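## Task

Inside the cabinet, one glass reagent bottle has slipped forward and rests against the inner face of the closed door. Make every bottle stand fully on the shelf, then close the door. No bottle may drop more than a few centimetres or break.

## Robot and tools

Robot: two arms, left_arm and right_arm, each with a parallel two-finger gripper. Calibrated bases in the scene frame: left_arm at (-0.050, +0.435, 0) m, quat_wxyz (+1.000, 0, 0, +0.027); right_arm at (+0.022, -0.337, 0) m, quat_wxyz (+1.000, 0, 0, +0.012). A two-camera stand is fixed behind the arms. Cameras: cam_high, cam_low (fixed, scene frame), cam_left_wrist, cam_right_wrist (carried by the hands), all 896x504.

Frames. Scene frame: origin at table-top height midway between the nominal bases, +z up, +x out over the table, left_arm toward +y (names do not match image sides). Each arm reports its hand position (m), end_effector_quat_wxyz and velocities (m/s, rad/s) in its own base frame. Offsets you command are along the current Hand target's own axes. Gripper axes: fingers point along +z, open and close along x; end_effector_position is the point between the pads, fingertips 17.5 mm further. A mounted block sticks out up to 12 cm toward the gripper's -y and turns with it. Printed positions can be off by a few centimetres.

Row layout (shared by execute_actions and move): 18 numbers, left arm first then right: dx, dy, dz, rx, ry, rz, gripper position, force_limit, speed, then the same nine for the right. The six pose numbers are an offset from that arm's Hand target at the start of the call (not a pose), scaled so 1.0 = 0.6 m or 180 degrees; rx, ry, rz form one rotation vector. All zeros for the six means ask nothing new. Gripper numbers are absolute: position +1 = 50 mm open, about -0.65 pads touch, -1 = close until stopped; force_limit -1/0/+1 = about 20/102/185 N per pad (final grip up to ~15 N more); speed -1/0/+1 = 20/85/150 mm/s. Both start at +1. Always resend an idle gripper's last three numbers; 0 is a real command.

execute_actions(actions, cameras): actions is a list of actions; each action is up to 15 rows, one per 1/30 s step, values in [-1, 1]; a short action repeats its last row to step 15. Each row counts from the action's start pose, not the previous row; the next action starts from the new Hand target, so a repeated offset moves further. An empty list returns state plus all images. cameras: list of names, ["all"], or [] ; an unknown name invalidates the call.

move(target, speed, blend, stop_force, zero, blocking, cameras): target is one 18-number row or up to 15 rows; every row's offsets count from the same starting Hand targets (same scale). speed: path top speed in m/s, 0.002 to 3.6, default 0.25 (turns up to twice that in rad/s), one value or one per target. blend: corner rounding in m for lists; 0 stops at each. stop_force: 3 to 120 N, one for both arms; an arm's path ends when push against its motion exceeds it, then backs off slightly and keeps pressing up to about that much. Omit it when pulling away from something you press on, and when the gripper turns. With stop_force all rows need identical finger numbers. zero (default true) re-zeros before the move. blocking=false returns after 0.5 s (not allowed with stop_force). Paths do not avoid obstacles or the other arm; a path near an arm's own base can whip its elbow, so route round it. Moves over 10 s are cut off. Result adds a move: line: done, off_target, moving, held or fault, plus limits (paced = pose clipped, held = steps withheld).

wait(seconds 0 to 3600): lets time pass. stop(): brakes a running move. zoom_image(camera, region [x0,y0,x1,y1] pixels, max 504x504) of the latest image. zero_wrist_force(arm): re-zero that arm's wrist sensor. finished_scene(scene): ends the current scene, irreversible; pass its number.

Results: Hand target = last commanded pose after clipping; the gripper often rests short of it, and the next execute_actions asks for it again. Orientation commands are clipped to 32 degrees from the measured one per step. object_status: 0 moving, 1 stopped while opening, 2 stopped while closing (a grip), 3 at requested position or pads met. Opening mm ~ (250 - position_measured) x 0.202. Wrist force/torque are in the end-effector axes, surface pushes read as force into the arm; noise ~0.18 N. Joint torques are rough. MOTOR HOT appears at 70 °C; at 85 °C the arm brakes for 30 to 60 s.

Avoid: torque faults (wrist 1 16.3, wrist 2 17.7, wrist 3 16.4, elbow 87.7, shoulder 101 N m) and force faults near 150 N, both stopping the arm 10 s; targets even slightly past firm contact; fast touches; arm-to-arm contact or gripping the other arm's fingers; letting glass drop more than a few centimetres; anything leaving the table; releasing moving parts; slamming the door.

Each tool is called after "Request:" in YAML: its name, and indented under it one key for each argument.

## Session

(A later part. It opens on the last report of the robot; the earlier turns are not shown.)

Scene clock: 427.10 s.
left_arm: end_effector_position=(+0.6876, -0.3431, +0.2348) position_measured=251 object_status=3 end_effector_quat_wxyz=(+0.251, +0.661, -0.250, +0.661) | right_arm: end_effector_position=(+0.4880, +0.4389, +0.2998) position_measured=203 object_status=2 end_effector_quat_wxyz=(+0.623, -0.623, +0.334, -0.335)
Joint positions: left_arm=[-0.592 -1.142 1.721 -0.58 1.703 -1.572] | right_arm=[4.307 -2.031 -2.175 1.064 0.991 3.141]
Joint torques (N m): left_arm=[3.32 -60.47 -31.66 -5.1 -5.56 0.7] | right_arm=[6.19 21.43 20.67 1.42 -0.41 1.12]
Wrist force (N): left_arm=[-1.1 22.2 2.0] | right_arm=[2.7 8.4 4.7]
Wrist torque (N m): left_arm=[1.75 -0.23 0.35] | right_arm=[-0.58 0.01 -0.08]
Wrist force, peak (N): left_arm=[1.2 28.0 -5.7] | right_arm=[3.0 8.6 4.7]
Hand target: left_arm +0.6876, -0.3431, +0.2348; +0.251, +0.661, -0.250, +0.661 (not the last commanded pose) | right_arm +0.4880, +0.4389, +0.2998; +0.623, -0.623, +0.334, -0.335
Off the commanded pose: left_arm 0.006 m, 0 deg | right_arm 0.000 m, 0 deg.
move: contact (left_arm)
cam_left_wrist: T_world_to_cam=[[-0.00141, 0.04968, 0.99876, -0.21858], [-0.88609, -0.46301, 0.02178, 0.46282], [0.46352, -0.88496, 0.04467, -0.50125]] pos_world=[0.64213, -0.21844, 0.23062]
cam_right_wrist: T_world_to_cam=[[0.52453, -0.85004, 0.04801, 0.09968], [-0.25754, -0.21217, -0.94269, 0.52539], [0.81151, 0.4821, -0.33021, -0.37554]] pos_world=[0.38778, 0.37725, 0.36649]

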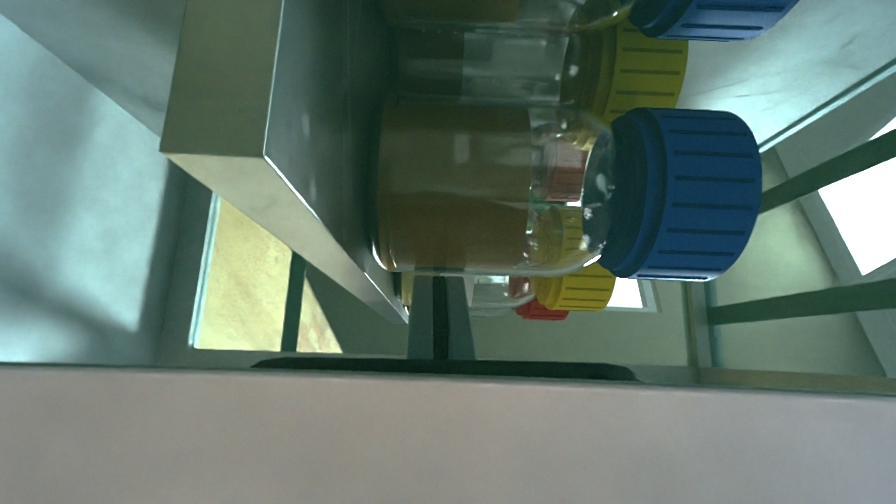

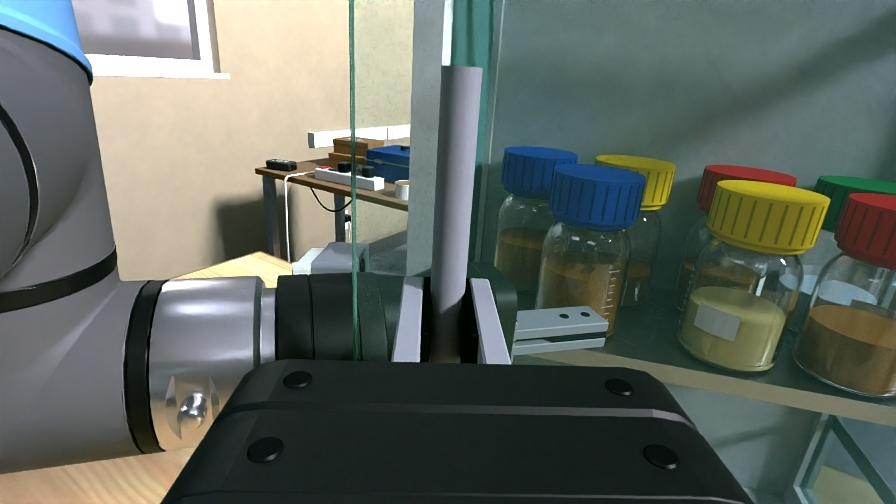

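Request:
move:
  target:
    - [0,0.004,0,0.111,0,0,-1,-0.8,0,0,0,0,0,0,0,-1,-0.9,-0.6]
    - [0,-0.006,0.028,0.111,0,0,-1,-0.8,0,0,0,0,0,0,0,-1,-0.9,-0.6]
  speed: 0.03
  stop_force: 12
  zero: true
  cameras: ["cam_left_wrist","cam_right_wrist","cam_high"]

Request:
zoom_image:
  camera: "cam_right_wrist"
  region: [450, 120, 896, 420]

Scene clock: 436.07 s.
left_arm: end_effector_position=(+0.6877, -0.3431, +0.2350) position_measured=251 object_status=3 end_effector_quat_wxyz=(+0.249, +0.662, -0.248, +0.662) | right_arm: end_effector_position=(+0.4880, +0.4389, +0.2998) position_measured=203 object_status=2 end_effector_quat_wxyz=(+0.623, -0.623, +0.334, -0.335)
Joint positions: left_arm=[-0.595 -1.143 1.722 -0.58 1.694 -1.572] | right_arm=[4.307 -2.031 -2.175 1.064 0.991 3.141]
Joint torques (N m): left_arm=[-2.07 -22.28 -29.96 0.14 -3.74 0.64] | right_arm=[6.14 20.33 22.42 1.68 -0.5 0.92]
Wrist force (N): left_arm=[2.9 12.4 -2.7] | right_arm=[2.9 8.2 4.6]
Wrist torque (N m): left_arm=[0.96 -0.47 0.27] | right_arm=[-0.58 -0.01 -0.08]
Wrist force, peak (N): left_arm=[-2.3 22.7 -1.4] | right_arm=[3.0 8.4 4.8]
Hand target: left_arm +0.6877, -0.3431, +0.2350; +0.249, +0.662, -0.248, +0.662 (not the last commanded pose) | right_arm +0.4880, +0.4389, +0.2998; +0.623, -0.623, +0.334, -0.335
Off the commanded pose: left_arm 0.017 m, 20 deg | right_arm 0.000 m, 0 deg.
move: contact (left_arm); path passed 0 of 2 targets
cam_left_wrist: T_world_to_cam=[[-0.00197, 0.04975, 0.99876, -0.21838], [-0.88331, -0.46829, 0.02159, 0.45917], [0.46878, -0.88218, 0.04487, -0.50403]] pos_world=[0.64144, -0.21876, 0.23082]
cam_right_wrist: T_world_to_cam=[[0.52453, -0.85004, 0.04801, 0.09968], [-0.25754, -0.21217, -0.94269, 0.52539], [0.81151, 0.4821, -0.33021, -0.37554]] pos_world=[0.38778, 0.37725, 0.36649]
Images, in order (width x height): cam_high 896x504, cam_left_wrist 896x504, cam_right_wrist 896x504.

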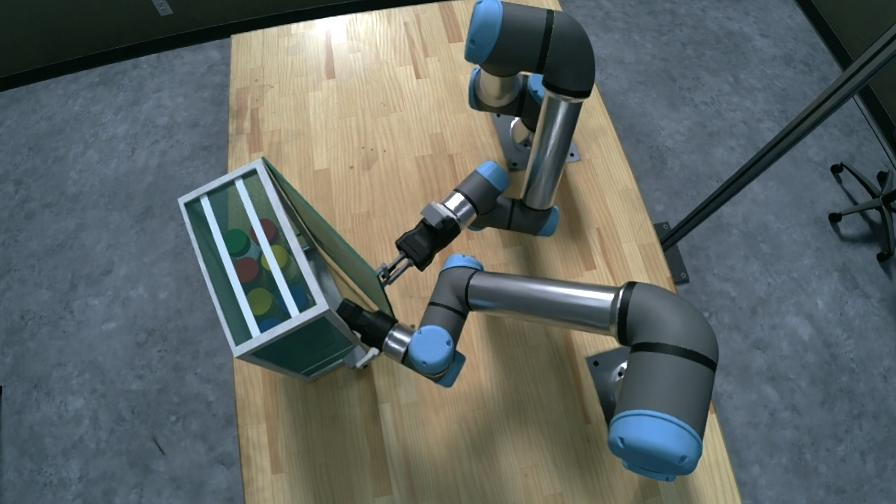

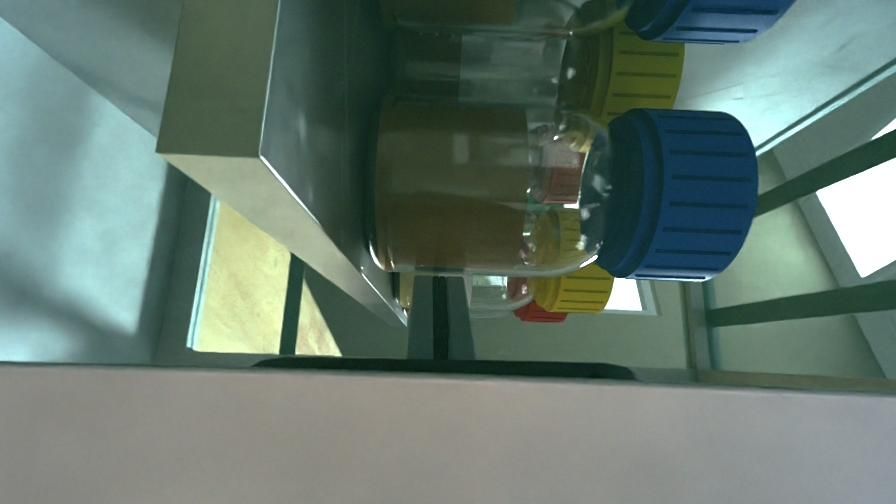

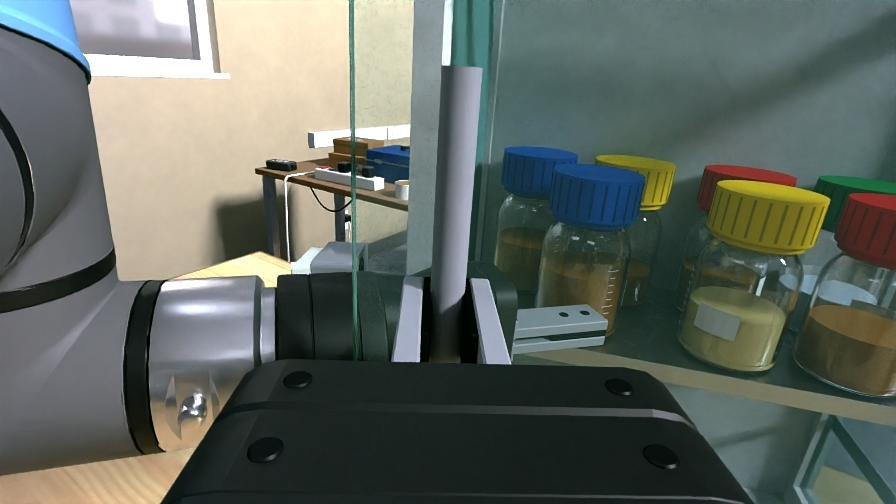

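Scaled by 1.130 from the camera's image (finer frame: 1280x720).

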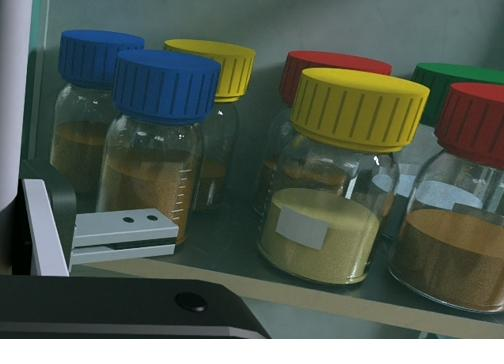

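Request:
move:
  target:
    - [0,0.018,0,0,0,0,-1,-0.8,0,0,0,0,0,0,0,-1,-0.9,-0.6]
    - [0,0.012,0,0.111,0,0,-1,-0.8,0,0,0,0,0,0,0,-1,-0.9,-0.6]
  speed: 0.04

Request:
move:
  target: [0,0,0.033,0,0,0,-1,-0.8,0,0,0,0,0,0,0,-1,-0.9,-0.6]
  speed: 0.03
  stop_force: 10
  cameras: ["cam_left_wrist","cam_right_wrist","cam_high"]

Request:
zoom_image:
  camera: "cam_right_wrist"
  region: [450, 120, 896, 420]

Scene clock: 445.13 s.
left_arm: end_effector_position=(+0.6830, -0.3489, +0.2349) position_measured=251 object_status=3 end_effector_quat_wxyz=(+0.159, +0.689, -0.158, +0.689) | right_arm: end_effector_position=(+0.4880, +0.4389, +0.2998) position_measured=203 object_status=2 end_effector_quat_wxyz=(+0.623, -0.623, +0.334, -0.335)
Joint positions: left_arm=[-0.748 -1.172 1.766 -0.594 1.274 -1.572] | right_arm=[4.307 -2.031 -2.175 1.064 0.991 3.141]
Joint torques (N m): left_arm=[-4.54 -37.58 -19.76 -2.04 0.1 0.14] | right_arm=[6.08 21.04 24.06 -1.29 0.66 0.55]
Wrist force (N): left_arm=[-3.0 -25.4 4.2] | right_arm=[6.5 0.2 -17.7]
Wrist torque (N m): left_arm=[-3.87 0.24 0.12] | right_arm=[-0.43 -0.10 -0.07]
Wrist force, peak (N): left_arm=[7.6 -124.2 -43.9] | right_arm=[10.6 25.2 -77.8]
Hand target: left_arm +0.6830, -0.3489, +0.2349; +0.159, +0.689, -0.158, +0.689 (not the last commanded pose) | right_arm +0.4880, +0.4389, +0.2998; +0.623, -0.623, +0.334, -0.335
Tool commands: left_gripper/position=-1.0 left_gripper/force_limit=-0.796078 left_gripper/speed=+0.003922 right_gripper/position=-1.0 right_gripper/force_limit=-0.9 right_gripper/speed=-0.6
Off the commanded pose: left_arm 0.000 m, 5 deg | right_arm 0.000 m, 0 deg.
FORCE FAULT: contact force on the left arm reached its limit, and that arm stopped. The contact can be on any part of that arm, not only on its tool. That arm's remaining commands of this call were not run. That arm is still stopped at the end of this call. That arm stays stopped for about 9 more seconds. Until then a move that you send moves the other arm only, and its call returns only when the move has ended. Once the stop has ended, the next robot result says so. If the stop ends while you think or write, that arm runs what you send next, counted from a new Hand target: where the arm stands when the stop ends. While its stop runs, that arm takes no new command, but its gripper still runs the gripper command that each later call begins with. Until it ends, the stop uses up actions while you think or wait. An arm that is not stopped still takes commands.
move: fault (left_arm); path passed 1 of 2 targets

not run: an earlier result of this reply reported a fault or no control. Calls in your next reply go to the robot.

Scaled by 1.130 from the camera's image (finer frame: 1280x720).
This view is cut from an older image: the scene may have changed since it was taken.

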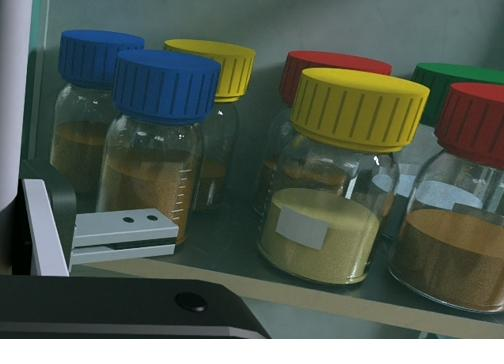

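Request:
move:
  target: [0,0,0,0,0,0,-1,-0.8,0,0.008,0,-0.036,0,-0.022,0,-1,-0.9,-0.6]
  speed: 0.03

Request:
wait:
  seconds: 8
  cameras: ["cam_left_wrist","cam_right_wrist","cam_high"]

Request:
zoom_image:
  camera: "cam_high"
  region: [300, 220, 480, 400]

Scene clock: 450.20 s.
left_arm: end_effector_position=(+0.6830, -0.3489, +0.2349) position_measured=251 object_status=3 end_effector_quat_wxyz=(+0.159, +0.689, -0.158, +0.689) | right_arm: end_effector_position=(+0.4726, +0.4228, +0.3000) position_measured=203 object_status=2 end_effector_quat_wxyz=(+0.634, -0.634, +0.312, -0.313) end_effector_velocity=(+0.001, +0.000, +0.000) end_effector_angular_velocity=(-0.001, +0.000, -0.006)
Joint positions: left_arm=[-0.748 -1.172 1.766 -0.594 1.274 -1.572] | right_arm=[4.285 -1.993 -2.249 1.101 1.082 3.141]
Joint velocities: left_arm=[within noise] | right_arm=[0.001 -0.002 0.004 -0.003 -0.007 0]
Joint torques (N m): left_arm=[-3.32 -38.27 -19.47 -2.29 0.18 0.39] | right_arm=[5.78 14.25 17.1 -0.67 -0.64 0.81]
Wrist force (N): left_arm=[0.5 0.0 -1.6] | right_arm=[2.6 -6.9 5.1]
Wrist torque (N m): left_arm=[-0.24 -0.30 0.01] | right_arm=[-0.50 -0.21 -0.15]
Wrist force, peak (N): left_arm=[-3.4 -25.6 4.2] | right_arm=[7.6 0.7 -17.5]
Hand target: left_arm +0.6830, -0.3489, +0.2349; +0.159, +0.689, -0.158, +0.689 | right_arm +0.4726, +0.4230, +0.2999; +0.634, -0.635, +0.313, -0.313
Tool commands: left_gripper/position=-1.0 left_gripper/force_limit=-0.796078 left_gripper/speed=+0.003922 right_gripper/position=-1.0 right_gripper/force_limit=-0.9 right_gripper/speed=-0.6
Off the commanded pose: right_arm 0.000 m, 0 deg.
FORCE FAULT, CONTINUED: the left arm was still stopped when this call began, by the force fault that an earlier result reported. Since the last result the stop counts as 7 of the actions that you can send in this scene. That arm ran no command of this call. That arm is still stopped at the end of this call. That arm stays stopped for about 4 more seconds. If the stop ends while you think or write, that arm runs what you send next, counted from a new Hand target: where the arm stands when the stop ends. While its stop runs, that arm takes no new command, but its gripper still runs the gripper command that each later call begins with.
move: done (right_arm), not run (left_arm; its earlier fault stop)

Scene clock: 458.20 s.
left_arm: end_effector_position=(+0.6830, -0.3489, +0.2349) position_measured=251 object_status=3 end_effector_quat_wxyz=(+0.159, +0.689, -0.158, +0.689) | right_arm: end_effector_position=(+0.4726, +0.4230, +0.2999) position_measured=203 object_status=2 end_effector_quat_wxyz=(+0.634, -0.635, +0.313, -0.313)
Joint positions: left_arm=[-0.748 -1.172 1.766 -0.594 1.274 -1.572] | right_arm=[4.285 -1.994 -2.249 1.101 1.082 3.141]
Joint torques (N m): left_arm=[-2.72 -38.26 -18.75 -2.01 0.09 0.19] | right_arm=[6.24 12.43 15.11 1.45 0.93 1.11]
Wrist force (N): left_arm=[0.0 -0.1 -1.5] | right_arm=[2.7 -7.5 4.8]
Wrist torque (N m): left_arm=[-0.25 -0.21 0.00] | right_arm=[-0.48 -0.19 -0.14]
Wrist force, peak (N): left_arm=[0.4 -0.6 -1.8] | right_arm=[2.8 -7.9 5.1]
Hand target: left_arm +0.6830, -0.3489, +0.2349; +0.159, +0.689, -0.158, +0.689 | right_arm +0.4726, +0.4230, +0.2999; +0.634, -0.635, +0.313, -0.313
Tool commands: left_gripper/position=-1.0 left_gripper/force_limit=-0.796078 left_gripper/speed=+0.003922 right_gripper/position=-1.0 right_gripper/force_limit=-0.9 right_gripper/speed=-0.6
Off the commanded pose: right_arm 0.000 m, 0 deg.
FORCE FAULT, CONTINUED: the left arm's stop, for the force fault that an earlier result reported, is over. The rest of the stop counts as 9 of the actions that you can send in this scene. That arm's target is now where it stood when the stop ended, not its last command. That arm accepts commands again.
wait: 8.00 s; at rest by 0.17 s
cam_left_wrist: T_world_to_cam=[[-0.01406, 0.04703, 0.99879, -0.21078], [-0.72827, -0.68494, 0.02201, 0.27082], [0.68515, -0.72708, 0.04388, -0.60047]] pos_world=[0.60568, -0.24119, 0.23092]
cam_right_wrist: T_world_to_cam=[[0.58193, -0.81182, 0.04801, 0.05088], [-0.24238, -0.22949, -0.94265, 0.51818], [0.77628, 0.53692, -0.33031, -0.36189]] pos_world=[0.37691, 0.35453, 0.36649]
Images, in order (width x height): cam_high 896x504, cam_left_wrist 896x504, cam_right_wrist 896x504.

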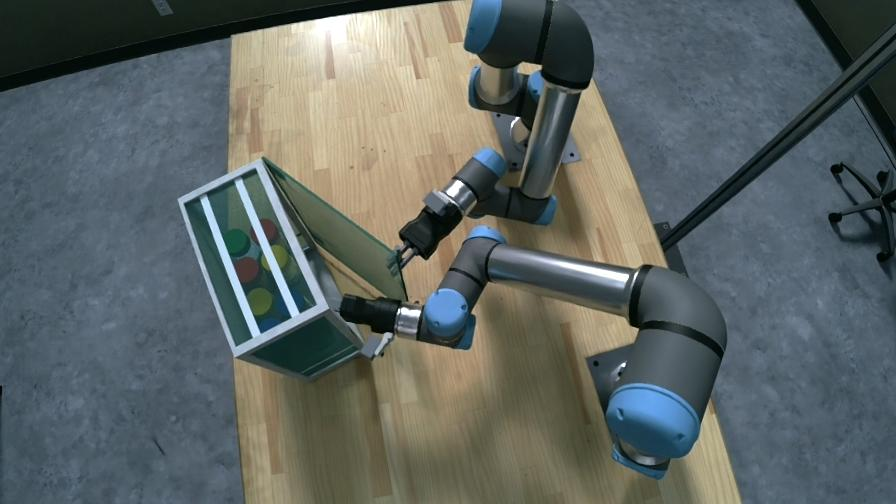

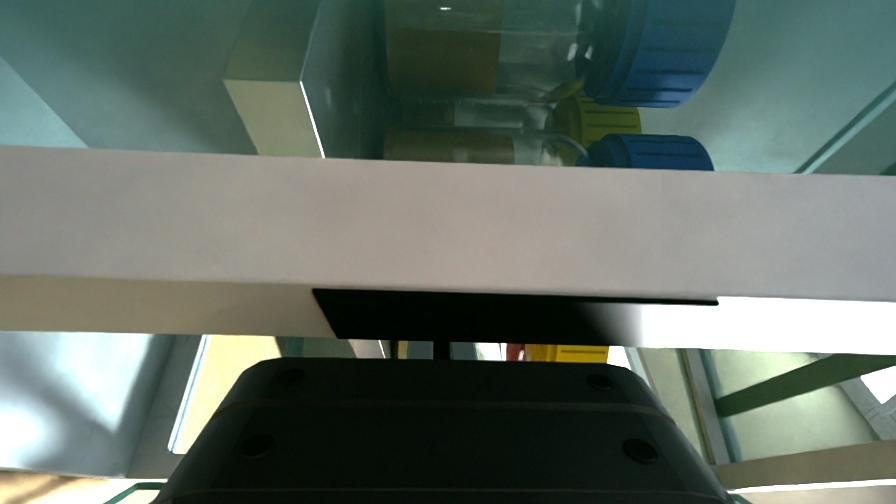

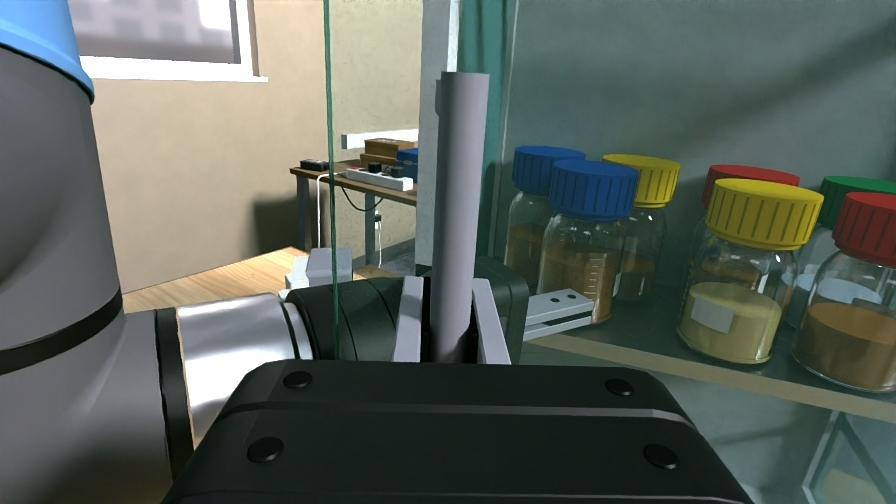

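Scaled by 2.800 from the camera's image (finer frame: 1280x720).

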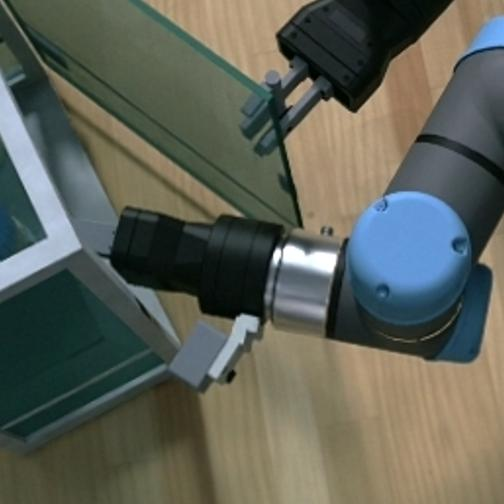

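Request:
move:
  target: [0,0,0.032,0,0,0,-1,-0.8,0,0,0,0,0,0,0,-1,-0.9,-0.6]
  speed: 0.03
  stop_force: 10
  cameras: ["cam_right_wrist","cam_high"]

Request:
zoom_image:
  camera: "cam_right_wrist"
  region: [450, 120, 896, 420]

Scene clock: 465.53 s.
left_arm: end_effector_position=(+0.7003, -0.3573, +0.2349) position_measured=251 object_status=3 end_effector_quat_wxyz=(+0.159, +0.689, -0.158, +0.689) | right_arm: end_effector_position=(+0.4726, +0.4230, +0.2999) position_measured=203 object_status=2 end_effector_quat_wxyz=(+0.634, -0.635, +0.313, -0.313)
Joint positions: left_arm=[-0.737 -1.132 1.705 -0.573 1.285 -1.572] | right_arm=[4.285 -1.994 -2.249 1.101 1.082 3.141]
Joint torques (N m): left_arm=[-4.95 -57.83 -7.06 -4.37 -1.57 0.97] | right_arm=[6.67 11.71 13.63 1.74 -0.17 1.07]
Wrist force (N): left_arm=[0.4 0.1 -1.4] | right_arm=[2.8 -7.9 4.9]
Wrist torque (N m): left_arm=[-0.23 -0.28 0.00] | right_arm=[-0.52 -0.23 -0.14]
Wrist force, peak (N): left_arm=[0.8 0.1 -2.4] | right_arm=[2.6 -7.9 5.1]
Hand target: left_arm +0.7003, -0.3573, +0.2349; +0.159, +0.689, -0.158, +0.689 | right_arm +0.4726, +0.4230, +0.2999; +0.634, -0.635, +0.313, -0.313
Off the commanded pose: left_arm 0.000 m, 0 deg | right_arm 0.000 m, 0 deg.
move: done
cam_right_wrist: T_world_to_cam=[[0.58193, -0.81182, 0.04801, 0.05088], [-0.24238, -0.22949, -0.94265, 0.51818], [0.77628, 0.53692, -0.33031, -0.36189]] pos_world=[0.37691, 0.35453, 0.36649]
Images, in order (width x height): cam_high 896x504, cam_right_wrist 896x504.

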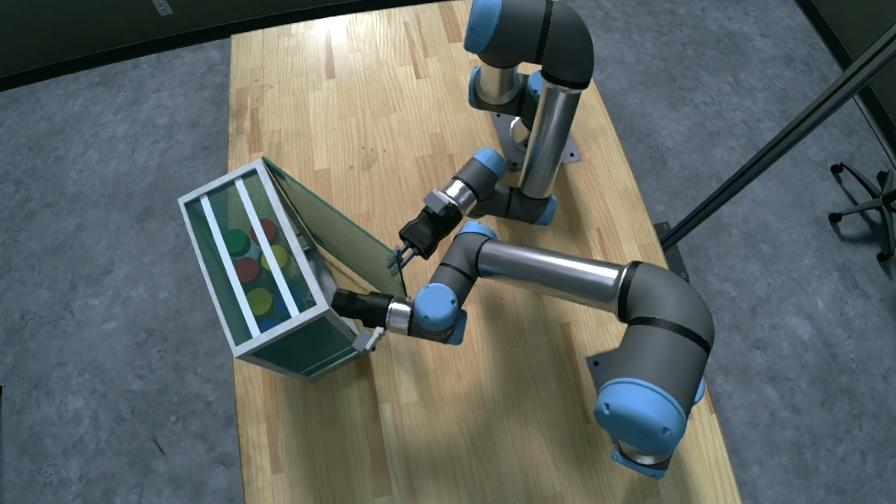

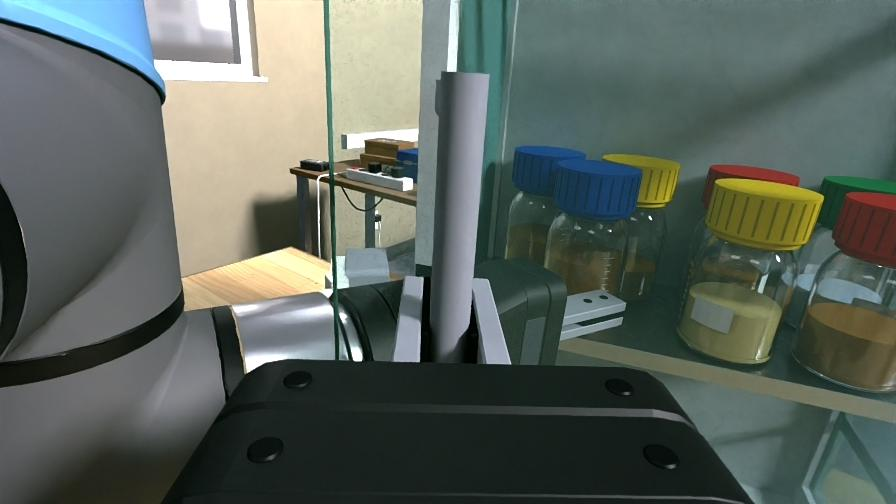

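Scaled by 1.130 from the camera's image (finer frame: 1280x720).

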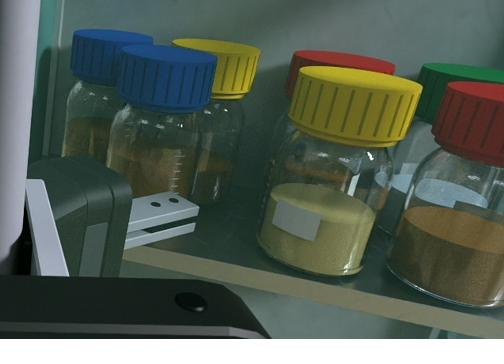

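Request:
move:
  target: [0,0,-0.23,0,0,0,-1,-0.8,0,0,0,0,0,0,0,-1,-0.9,-0.6]
  speed: 0.12
  stop_force: 20
  cameras: ["cam_right_wrist","cam_high","cam_left_wrist"]

Request:
zoom_image:
  camera: "cam_right_wrist"
  region: [450, 120, 896, 420]

Scene clock: 473.73 s.
left_arm: end_effector_position=(+0.5761, -0.2971, +0.2349) position_measured=251 object_status=3 end_effector_quat_wxyz=(+0.159, +0.689, -0.158, +0.689) | right_arm: end_effector_position=(+0.4726, +0.4230, +0.2999) position_measured=203 object_status=2 end_effector_quat_wxyz=(+0.634, -0.635, +0.313, -0.313)
Joint positions: left_arm=[-0.842 -1.424 2.11 -0.685 1.18 -1.572] | right_arm=[4.285 -1.994 -2.249 1.101 1.082 3.141]
Joint torques (N m): left_arm=[4.43 -20.46 -5.8 0.33 -1.13 0.79] | right_arm=[5.8 12.08 12.92 1.08 -0.63 1.06]
Wrist force (N): left_arm=[0.7 -0.6 -1.5] | right_arm=[2.7 -7.9 4.9]
Wrist torque (N m): left_arm=[-0.31 -0.30 0.00] | right_arm=[-0.53 -0.20 -0.14]
Wrist force, peak (N): left_arm=[0.2 -0.2 -3.1] | right_arm=[2.8 -8.0 5.0]
Hand target: left_arm +0.5761, -0.2971, +0.2349; +0.159, +0.689, -0.158, +0.689 | right_arm +0.4726, +0.4230, +0.2999; +0.634, -0.635, +0.313, -0.313
Off the commanded pose: left_arm 0.000 m, 0 deg | right_arm 0.000 m, 0 deg.
move: done
cam_left_wrist: T_world_to_cam=[[-0.01405, 0.04703, 0.99879, -0.21472], [-0.72832, -0.68489, 0.022, 0.22848], [0.6851, -0.72713, 0.04388, -0.48955]] pos_world=[0.49878, -0.18939, 0.23092]
cam_right_wrist: T_world_to_cam=[[0.58193, -0.81182, 0.04801, 0.05088], [-0.24238, -0.22949, -0.94265, 0.51818], [0.77628, 0.53692, -0.33031, -0.36189]] pos_world=[0.37691, 0.35453, 0.36649]
Images, in order (width x height): cam_high 896x504, cam_left_wrist 896x504, cam_right_wrist 896x504.

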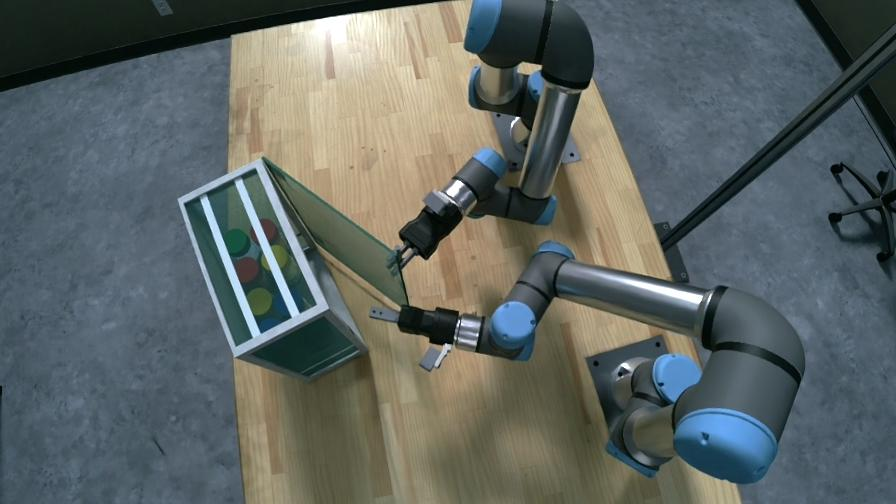

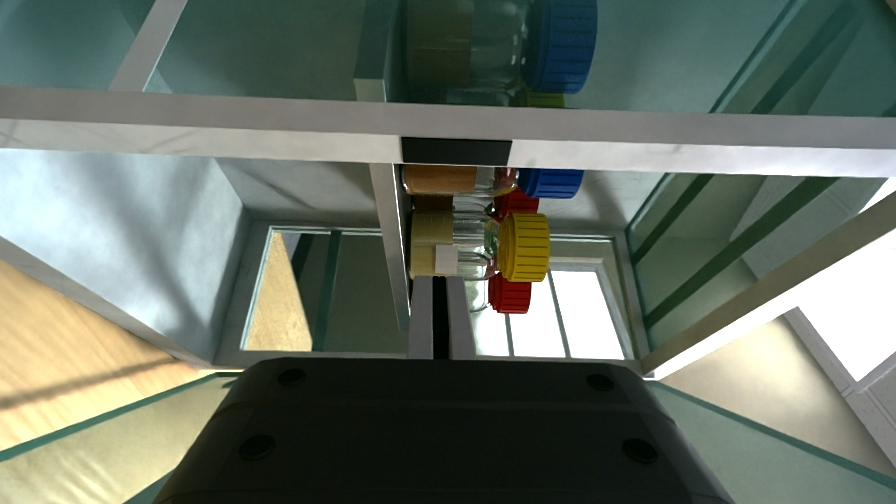

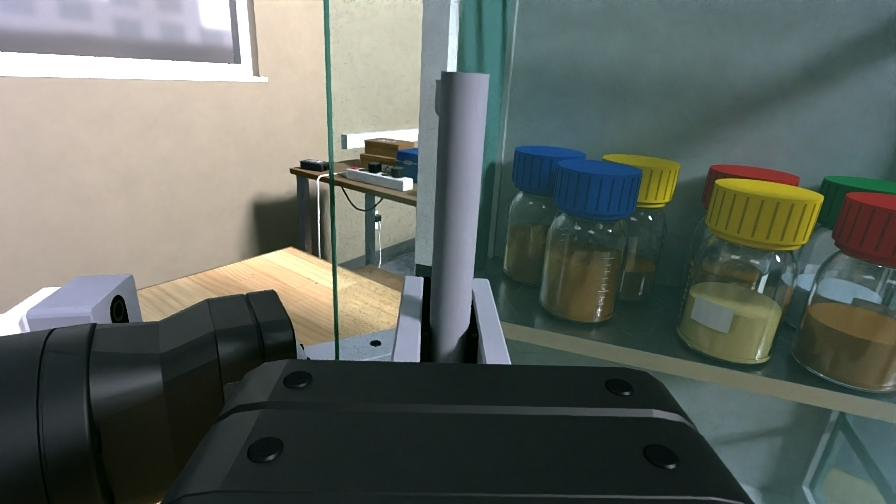

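Scaled by 1.130 from the camera's image (finer frame: 1280x720).

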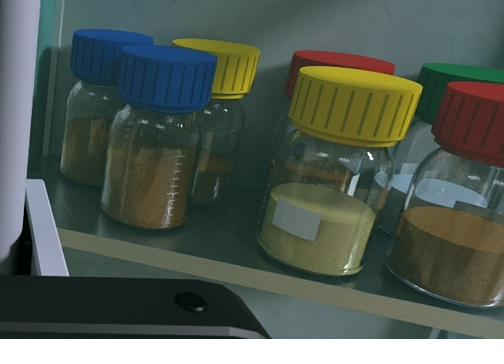

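Request:
move:
  target: [0,0,-0.15,0,0,0,-1,-0.8,0,0,0,0,0,0,0,-1,-0.9,-0.6]
  speed: 0.25

Request:
move:
  target:
    - [0,0,0,0,0,0,-1,-0.8,0,-0.008,0,0.067,0,0.0406,0,-1,-0.9,-0.6]
    - [0,0,0,0,0,0,-1,-0.8,0,-0.004,0,0.117,0,0.0728,0,-1,-0.9,-0.6]
    - [0,0,0,0,0,0,-1,-0.8,0,0.006,0,0.169,0,0.106,0,-1,-0.9,-0.6]
  speed: 0.05
  blend: [0.005, 0.005, 0]
  cameras: ["cam_right_wrist","cam_high","cam_left_wrist"]

Request:
zoom_image:
  camera: "cam_high"
  region: [240, 140, 480, 400]

Scene clock: 483.60 s.
left_arm: end_effector_position=(+0.4952, -0.2579, +0.2350) position_measured=251 object_status=3 end_effector_quat_wxyz=(+0.159, +0.689, -0.158, +0.689) | right_arm: end_effector_position=(+0.4726, +0.4230, +0.2999) position_measured=203 object_status=2 end_effector_quat_wxyz=(+0.634, -0.635, +0.313, -0.313)
Joint positions: left_arm=[-0.966 -1.648 2.344 -0.696 1.056 -1.572] | right_arm=[4.285 -1.994 -2.249 1.101 1.082 3.141]
Joint torques (N m): left_arm=[-5.19 -26.52 -6.2 -4.66 -1.27 0.69] | right_arm=[5.29 12.43 13.44 0.62 -0.73 1.21]
Wrist force (N): left_arm=[0.4 0.1 -1.6] | right_arm=[2.8 -7.7 4.9]
Wrist torque (N m): left_arm=[-0.24 -0.25 0.00] | right_arm=[-0.48 -0.21 -0.14]
Wrist force, peak (N): left_arm=[0.1 -0.1 -5.0] | right_arm=[2.9 -7.8 5.1]
Hand target: left_arm +0.4951, -0.2578, +0.2350; +0.159, +0.689, -0.158, +0.689 | right_arm +0.4726, +0.4230, +0.2999; +0.634, -0.635, +0.313, -0.313
Off the commanded pose: left_arm 0.000 m, 0 deg | right_arm 0.000 m, 0 deg.
move: done

Scene clock: 487.23 s.
left_arm: end_effector_position=(+0.4951, -0.2578, +0.2350) position_measured=251 object_status=3 end_effector_quat_wxyz=(+0.159, +0.689, -0.158, +0.689) | right_arm: end_effector_position=(+0.5553, +0.4819, +0.2996) position_measured=203 object_status=2 end_effector_quat_wxyz=(+0.573, -0.574, +0.413, -0.414)
Joint positions: left_arm=[-0.966 -1.648 2.344 -0.696 1.056 -1.572] | right_arm=[4.321 -2.189 -1.86 0.906 0.714 3.141]
Joint torques (N m): left_arm=[-5.3 -26.88 -5.17 -4.78 -1.25 -0.55] | right_arm=[-0.78 51.68 1.35 1.03 1.17 -1.38]
Wrist force (N): left_arm=[0.3 0.1 -1.8] | right_arm=[-2.1 -12.5 3.4]
Wrist torque (N m): left_arm=[-0.23 -0.24 0.01] | right_arm=[-0.80 0.09 -0.01]
Wrist force, peak (N): left_arm=[0.4 0.4 -2.0] | right_arm=[-2.0 -12.9 3.5]
Hand target: left_arm +0.4951, -0.2578, +0.2350; +0.159, +0.689, -0.158, +0.689 | right_arm +0.5552, +0.4819, +0.2998; +0.573, -0.574, +0.413, -0.414
Off the commanded pose: left_arm 0.000 m, 0 deg | right_arm 0.000 m, 0 deg.
move: done
cam_left_wrist: T_world_to_cam=[[-0.01406, 0.04703, 0.99879, -0.21771], [-0.72827, -0.68494, 0.02201, 0.19637], [0.68515, -0.72708, 0.04388, -0.4055]] pos_world=[0.41778, -0.15009, 0.23092]
cam_right_wrist: T_world_to_cam=[[0.2846, -0.95743, 0.04822, 0.28582], [-0.30385, -0.1378, -0.9427, 0.54155], [0.90922, 0.25364, -0.33013, -0.39515]] pos_world=[0.44248, 0.4485, 0.36629]
Images, in order (width x height): cam_high 896x504, cam_left_wrist 896x504, cam_right_wrist 896x504.

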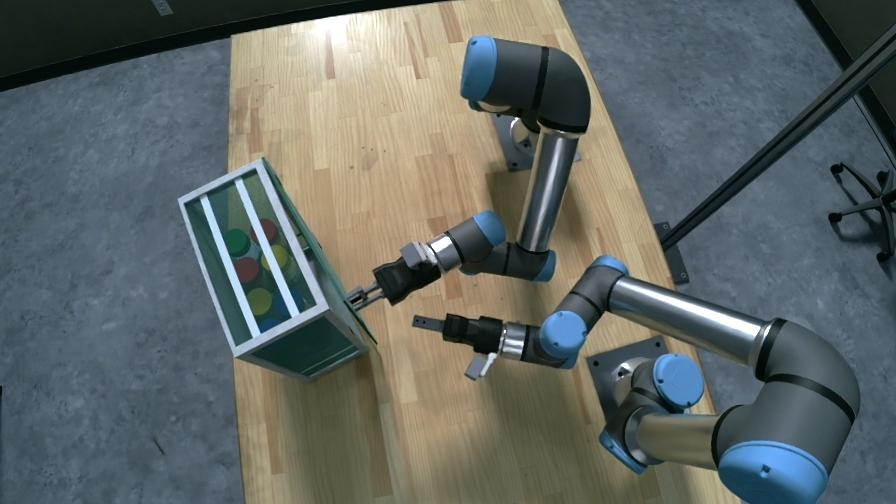

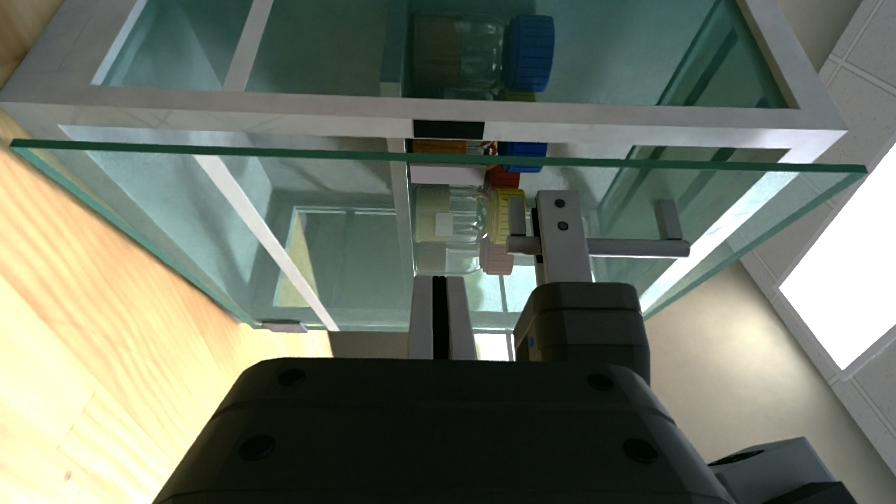

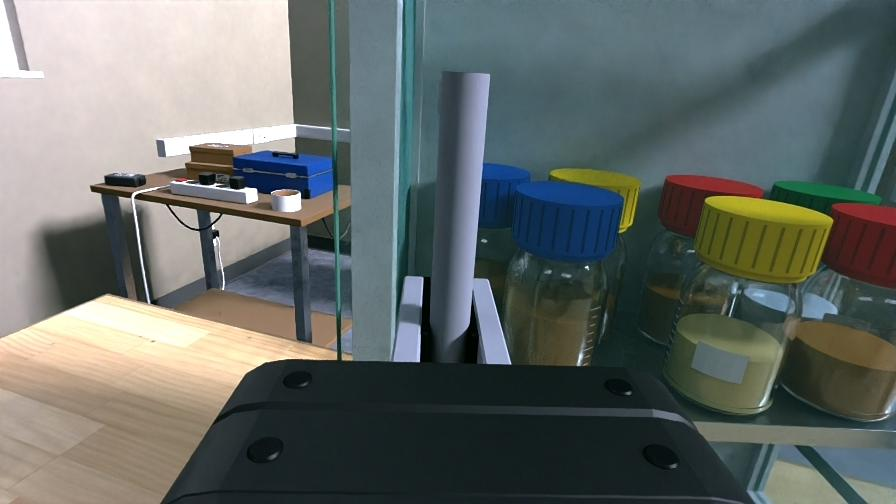

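Scaled by 1.938 from the camera's image (finer frame: 1280x720).

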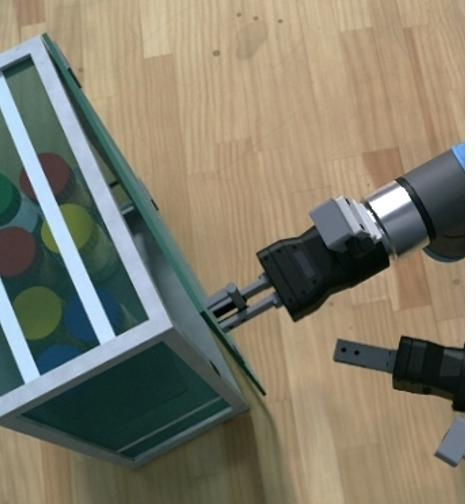

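Request:
execute_actions:
  actions:
    - [[0,0,0,0,0,0,-1,-0.8,0,0,0,0,0,0,0,0.8,-0.9,0]]

Request:
move:
  target: [0,0,0,0,0,0,-1,-0.8,0,0,0,0.1,0,0,0,0.8,-0.9,0]
  speed: 0.04
  stop_force: 20
  cameras: ["cam_right_wrist","cam_high","cam_left_wrist"]

Request:
zoom_image:
  camera: "cam_high"
  region: [240, 140, 480, 400]

Scene clock: 492.17 s.
left_arm: end_effector_position=(+0.4951, -0.2578, +0.2350) position_measured=251 object_status=3 end_effector_quat_wxyz=(+0.159, +0.689, -0.158, +0.689) | right_arm: end_effector_position=(+0.5552, +0.4818, +0.2998) position_measured=32 object_status=3 end_effector_quat_wxyz=(+0.573, -0.574, +0.413, -0.414)
Joint positions: left_arm=[-0.966 -1.648 2.344 -0.696 1.056 -1.572] | right_arm=[4.321 -2.188 -1.86 0.906 0.713 3.141]
Joint torques (N m): left_arm=[-4.59 -26.49 -5.79 -5.27 -1.58 -0.6] | right_arm=[5.87 49.82 16.67 3.2 -0.29 0.82]
Wrist force (N): left_arm=[0.1 0.0 -1.7] | right_arm=[-0.1 -1.9 4.1]
Wrist torque (N m): left_arm=[-0.24 -0.21 0.01] | right_arm=[-0.57 0.00 -0.27]
Wrist force, peak (N): left_arm=[0.1 0.0 -2.0] | right_arm=[-1.9 -12.6 3.3]
Hand target: left_arm +0.4951, -0.2578, +0.2350; +0.159, +0.689, -0.158, +0.689 | right_arm +0.5552, +0.4819, +0.2998; +0.573, -0.574, +0.413, -0.414
Off the commanded pose: left_arm 0.000 m, 0 deg | right_arm 0.000 m, 0 deg.
Step readings (end_effector_position of left_arm | right_arm):
0: (+0.4951, -0.2578, +0.2350) | (+0.5552, +0.4819, +0.2998)
1: (+0.4951, -0.2578, +0.2350) | (+0.5552, +0.4819, +0.2998)
2: (+0.4951, -0.2578, +0.2350) | (+0.5552, +0.4819, +0.2998)
4: (+0.4951, -0.2578, +0.2350) | (+0.5552, +0.4819, +0.2998)
8: (+0.4951, -0.2578, +0.2350) | (+0.5552, +0.4819, +0.2998)
15: (+0.4951, -0.2578, +0.2350) | (+0.5552, +0.4819, +0.2998)

Scene clock: 494.00 s.
left_arm: end_effector_position=(+0.4951, -0.2578, +0.2350) position_measured=251 object_status=3 end_effector_quat_wxyz=(+0.159, +0.689, -0.158, +0.689) | right_arm: end_effector_position=(+0.5759, +0.4887, +0.2998) position_measured=32 object_status=3 end_effector_quat_wxyz=(+0.573, -0.574, +0.413, -0.414)
Joint positions: left_arm=[-0.966 -1.648 2.344 -0.696 1.056 -1.572] | right_arm=[4.288 -2.217 -1.802 0.877 0.746 3.141]
Joint torques (N m): left_arm=[-3.72 -27.23 -5.8 -5.08 -1.39 -0.86] | right_arm=[-11.44 56.01 23.81 -0.72 1.79 0.21]
Wrist force (N): left_arm=[0.2 0.2 -1.6] | right_arm=[1.1 -1.1 -13.8]
Wrist torque (N m): left_arm=[-0.22 -0.23 0.01] | right_arm=[-0.36 0.52 -0.25]
Wrist force, peak (N): left_arm=[0.3 0.1 -1.9] | right_arm=[2.5 10.5 -41.0]
Hand target: left_arm +0.4951, -0.2578, +0.2350; +0.159, +0.689, -0.158, +0.689 | right_arm +0.5759, +0.4887, +0.2998; +0.573, -0.574, +0.413, -0.414 (not the last commanded pose)
Off the commanded pose: left_arm 0.000 m, 0 deg | right_arm 0.038 m, 0 deg.
move: contact (right_arm)
cam_left_wrist: T_world_to_cam=[[-0.01406, 0.04703, 0.99879, -0.21771], [-0.72827, -0.68494, 0.02201, 0.19637], [0.68515, -0.72708, 0.04388, -0.4055]] pos_world=[0.41778, -0.15009, 0.23092]
cam_right_wrist: T_world_to_cam=[[0.2846, -0.95744, 0.04805, 0.2865], [-0.30377, -0.13761, -0.94276, 0.54876], [0.90924, 0.25372, -0.33, -0.41575]] pos_world=[0.46318, 0.4553, 0.36638]
Images, in order (width x height): cam_high 896x504, cam_left_wrist 896x504, cam_right_wrist 896x504.

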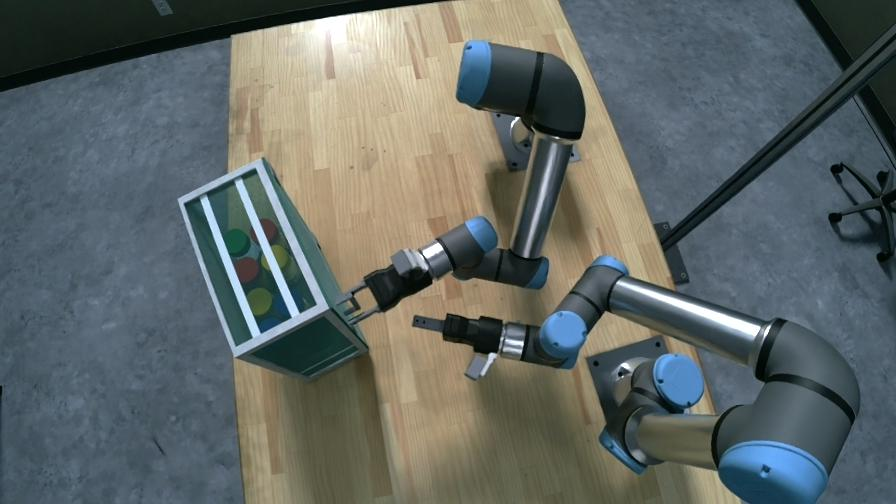

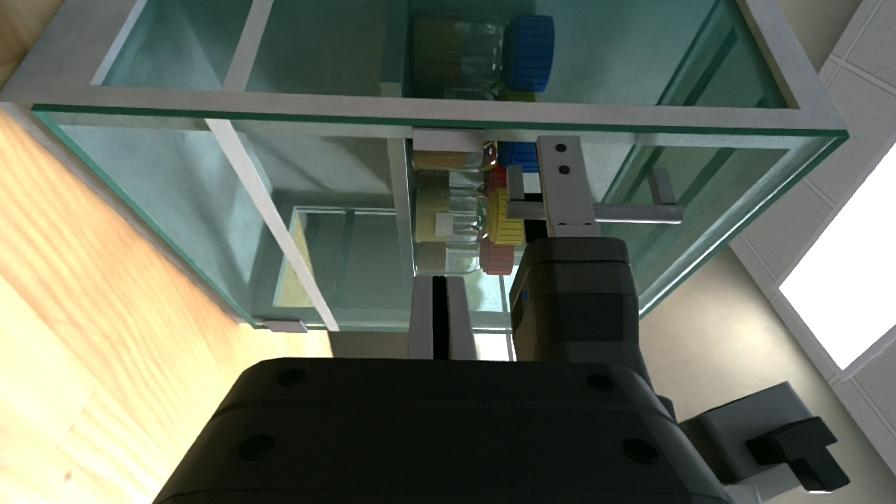

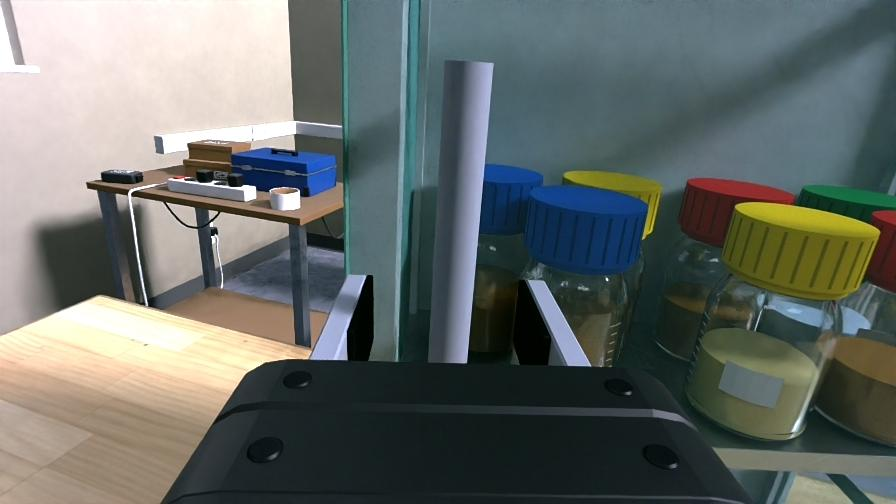

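Scaled by 1.938 from the camera's image (finer frame: 1280x720).

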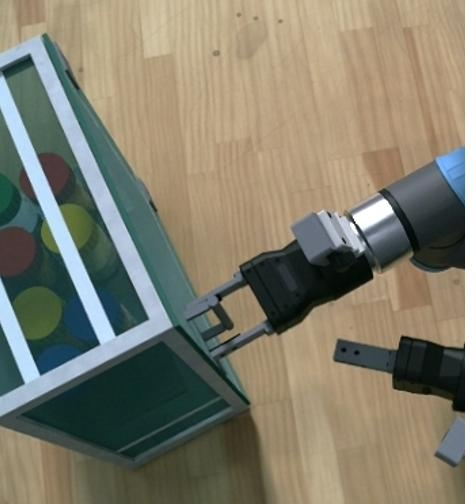

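Request:
move:
  target: [0,0,0,0,0,0,-1,-0.8,0,0,0,-0.2,0,0,0,0.8,-0.9,0]
  speed: 0.15
  cameras: ["cam_right_wrist","cam_left_wrist"]

Scene clock: 497.77 s.
left_arm: end_effector_position=(+0.4951, -0.2578, +0.2350) position_measured=251 object_status=3 end_effector_quat_wxyz=(+0.159, +0.689, -0.158, +0.689) | right_arm: end_effector_position=(+0.4622, +0.4508, +0.3000) position_measured=32 object_status=3 end_effector_quat_wxyz=(+0.573, -0.574, +0.413, -0.414)
Joint positions: left_arm=[-0.966 -1.648 2.344 -0.696 1.056 -1.572] | right_arm=[4.499 -2.069 -2.099 1.026 0.535 3.141]
Joint torques (N m): left_arm=[-6.34 -27.4 -5.98 -4.91 -1.19 -0.66] | right_arm=[5.52 18.93 4.95 1.05 -0.79 -1.04]
Wrist force (N): left_arm=[0.3 -0.2 -1.7] | right_arm=[0.1 -1.7 4.2]
Wrist torque (N m): left_arm=[-0.27 -0.24 0.00] | right_arm=[-0.53 -0.02 -0.31]
Wrist force, peak (N): left_arm=[0.5 0.0 -2.0] | right_arm=[1.0 -1.1 -14.1]
Hand target: left_arm +0.4951, -0.2578, +0.2350; +0.159, +0.689, -0.158, +0.689 | right_arm +0.4621, +0.4508, +0.2998; +0.573, -0.574, +0.413, -0.414
Off the commanded pose: left_arm 0.000 m, 0 deg | right_arm 0.000 m, 0 deg.
move: done
cam_left_wrist: T_world_to_cam=[[-0.01406, 0.04703, 0.99879, -0.21771], [-0.72827, -0.68494, 0.02201, 0.19637], [0.68515, -0.72708, 0.04388, -0.4055]] pos_world=[0.41778, -0.15009, 0.23092]
cam_right_wrist: T_world_to_cam=[[0.2846, -0.95746, 0.04775, 0.28271], [-0.30375, -0.1373, -0.94281, 0.50905], [0.90925, 0.25382, -0.32991, -0.30268]] pos_world=[0.34938, 0.4174, 0.36658]
Images, in order (width x height): cam_left_wrist 896x504, cam_right_wrist 896x504.

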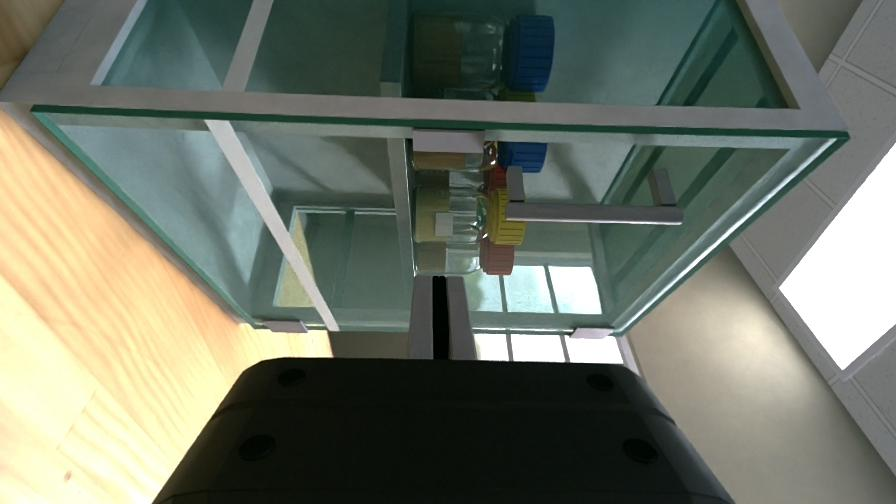

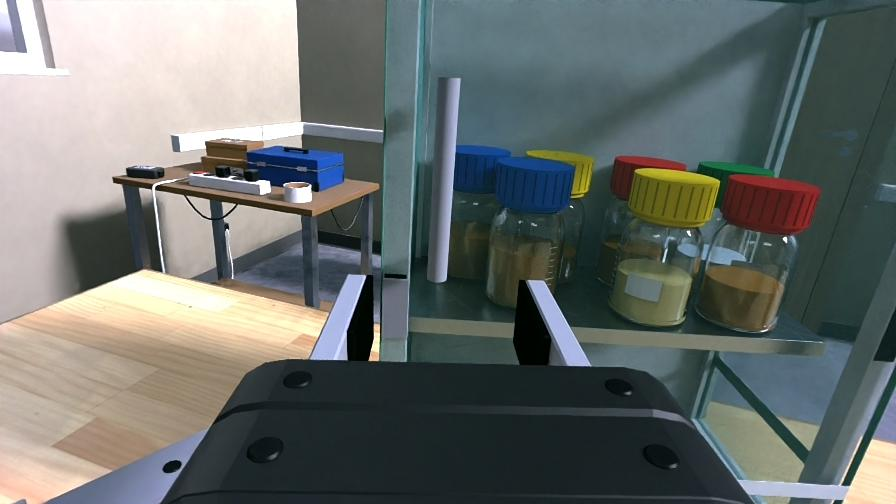

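Closed and all standing.

Request:
finished_scene:
  scene: 1

The scene is finished: the task was done.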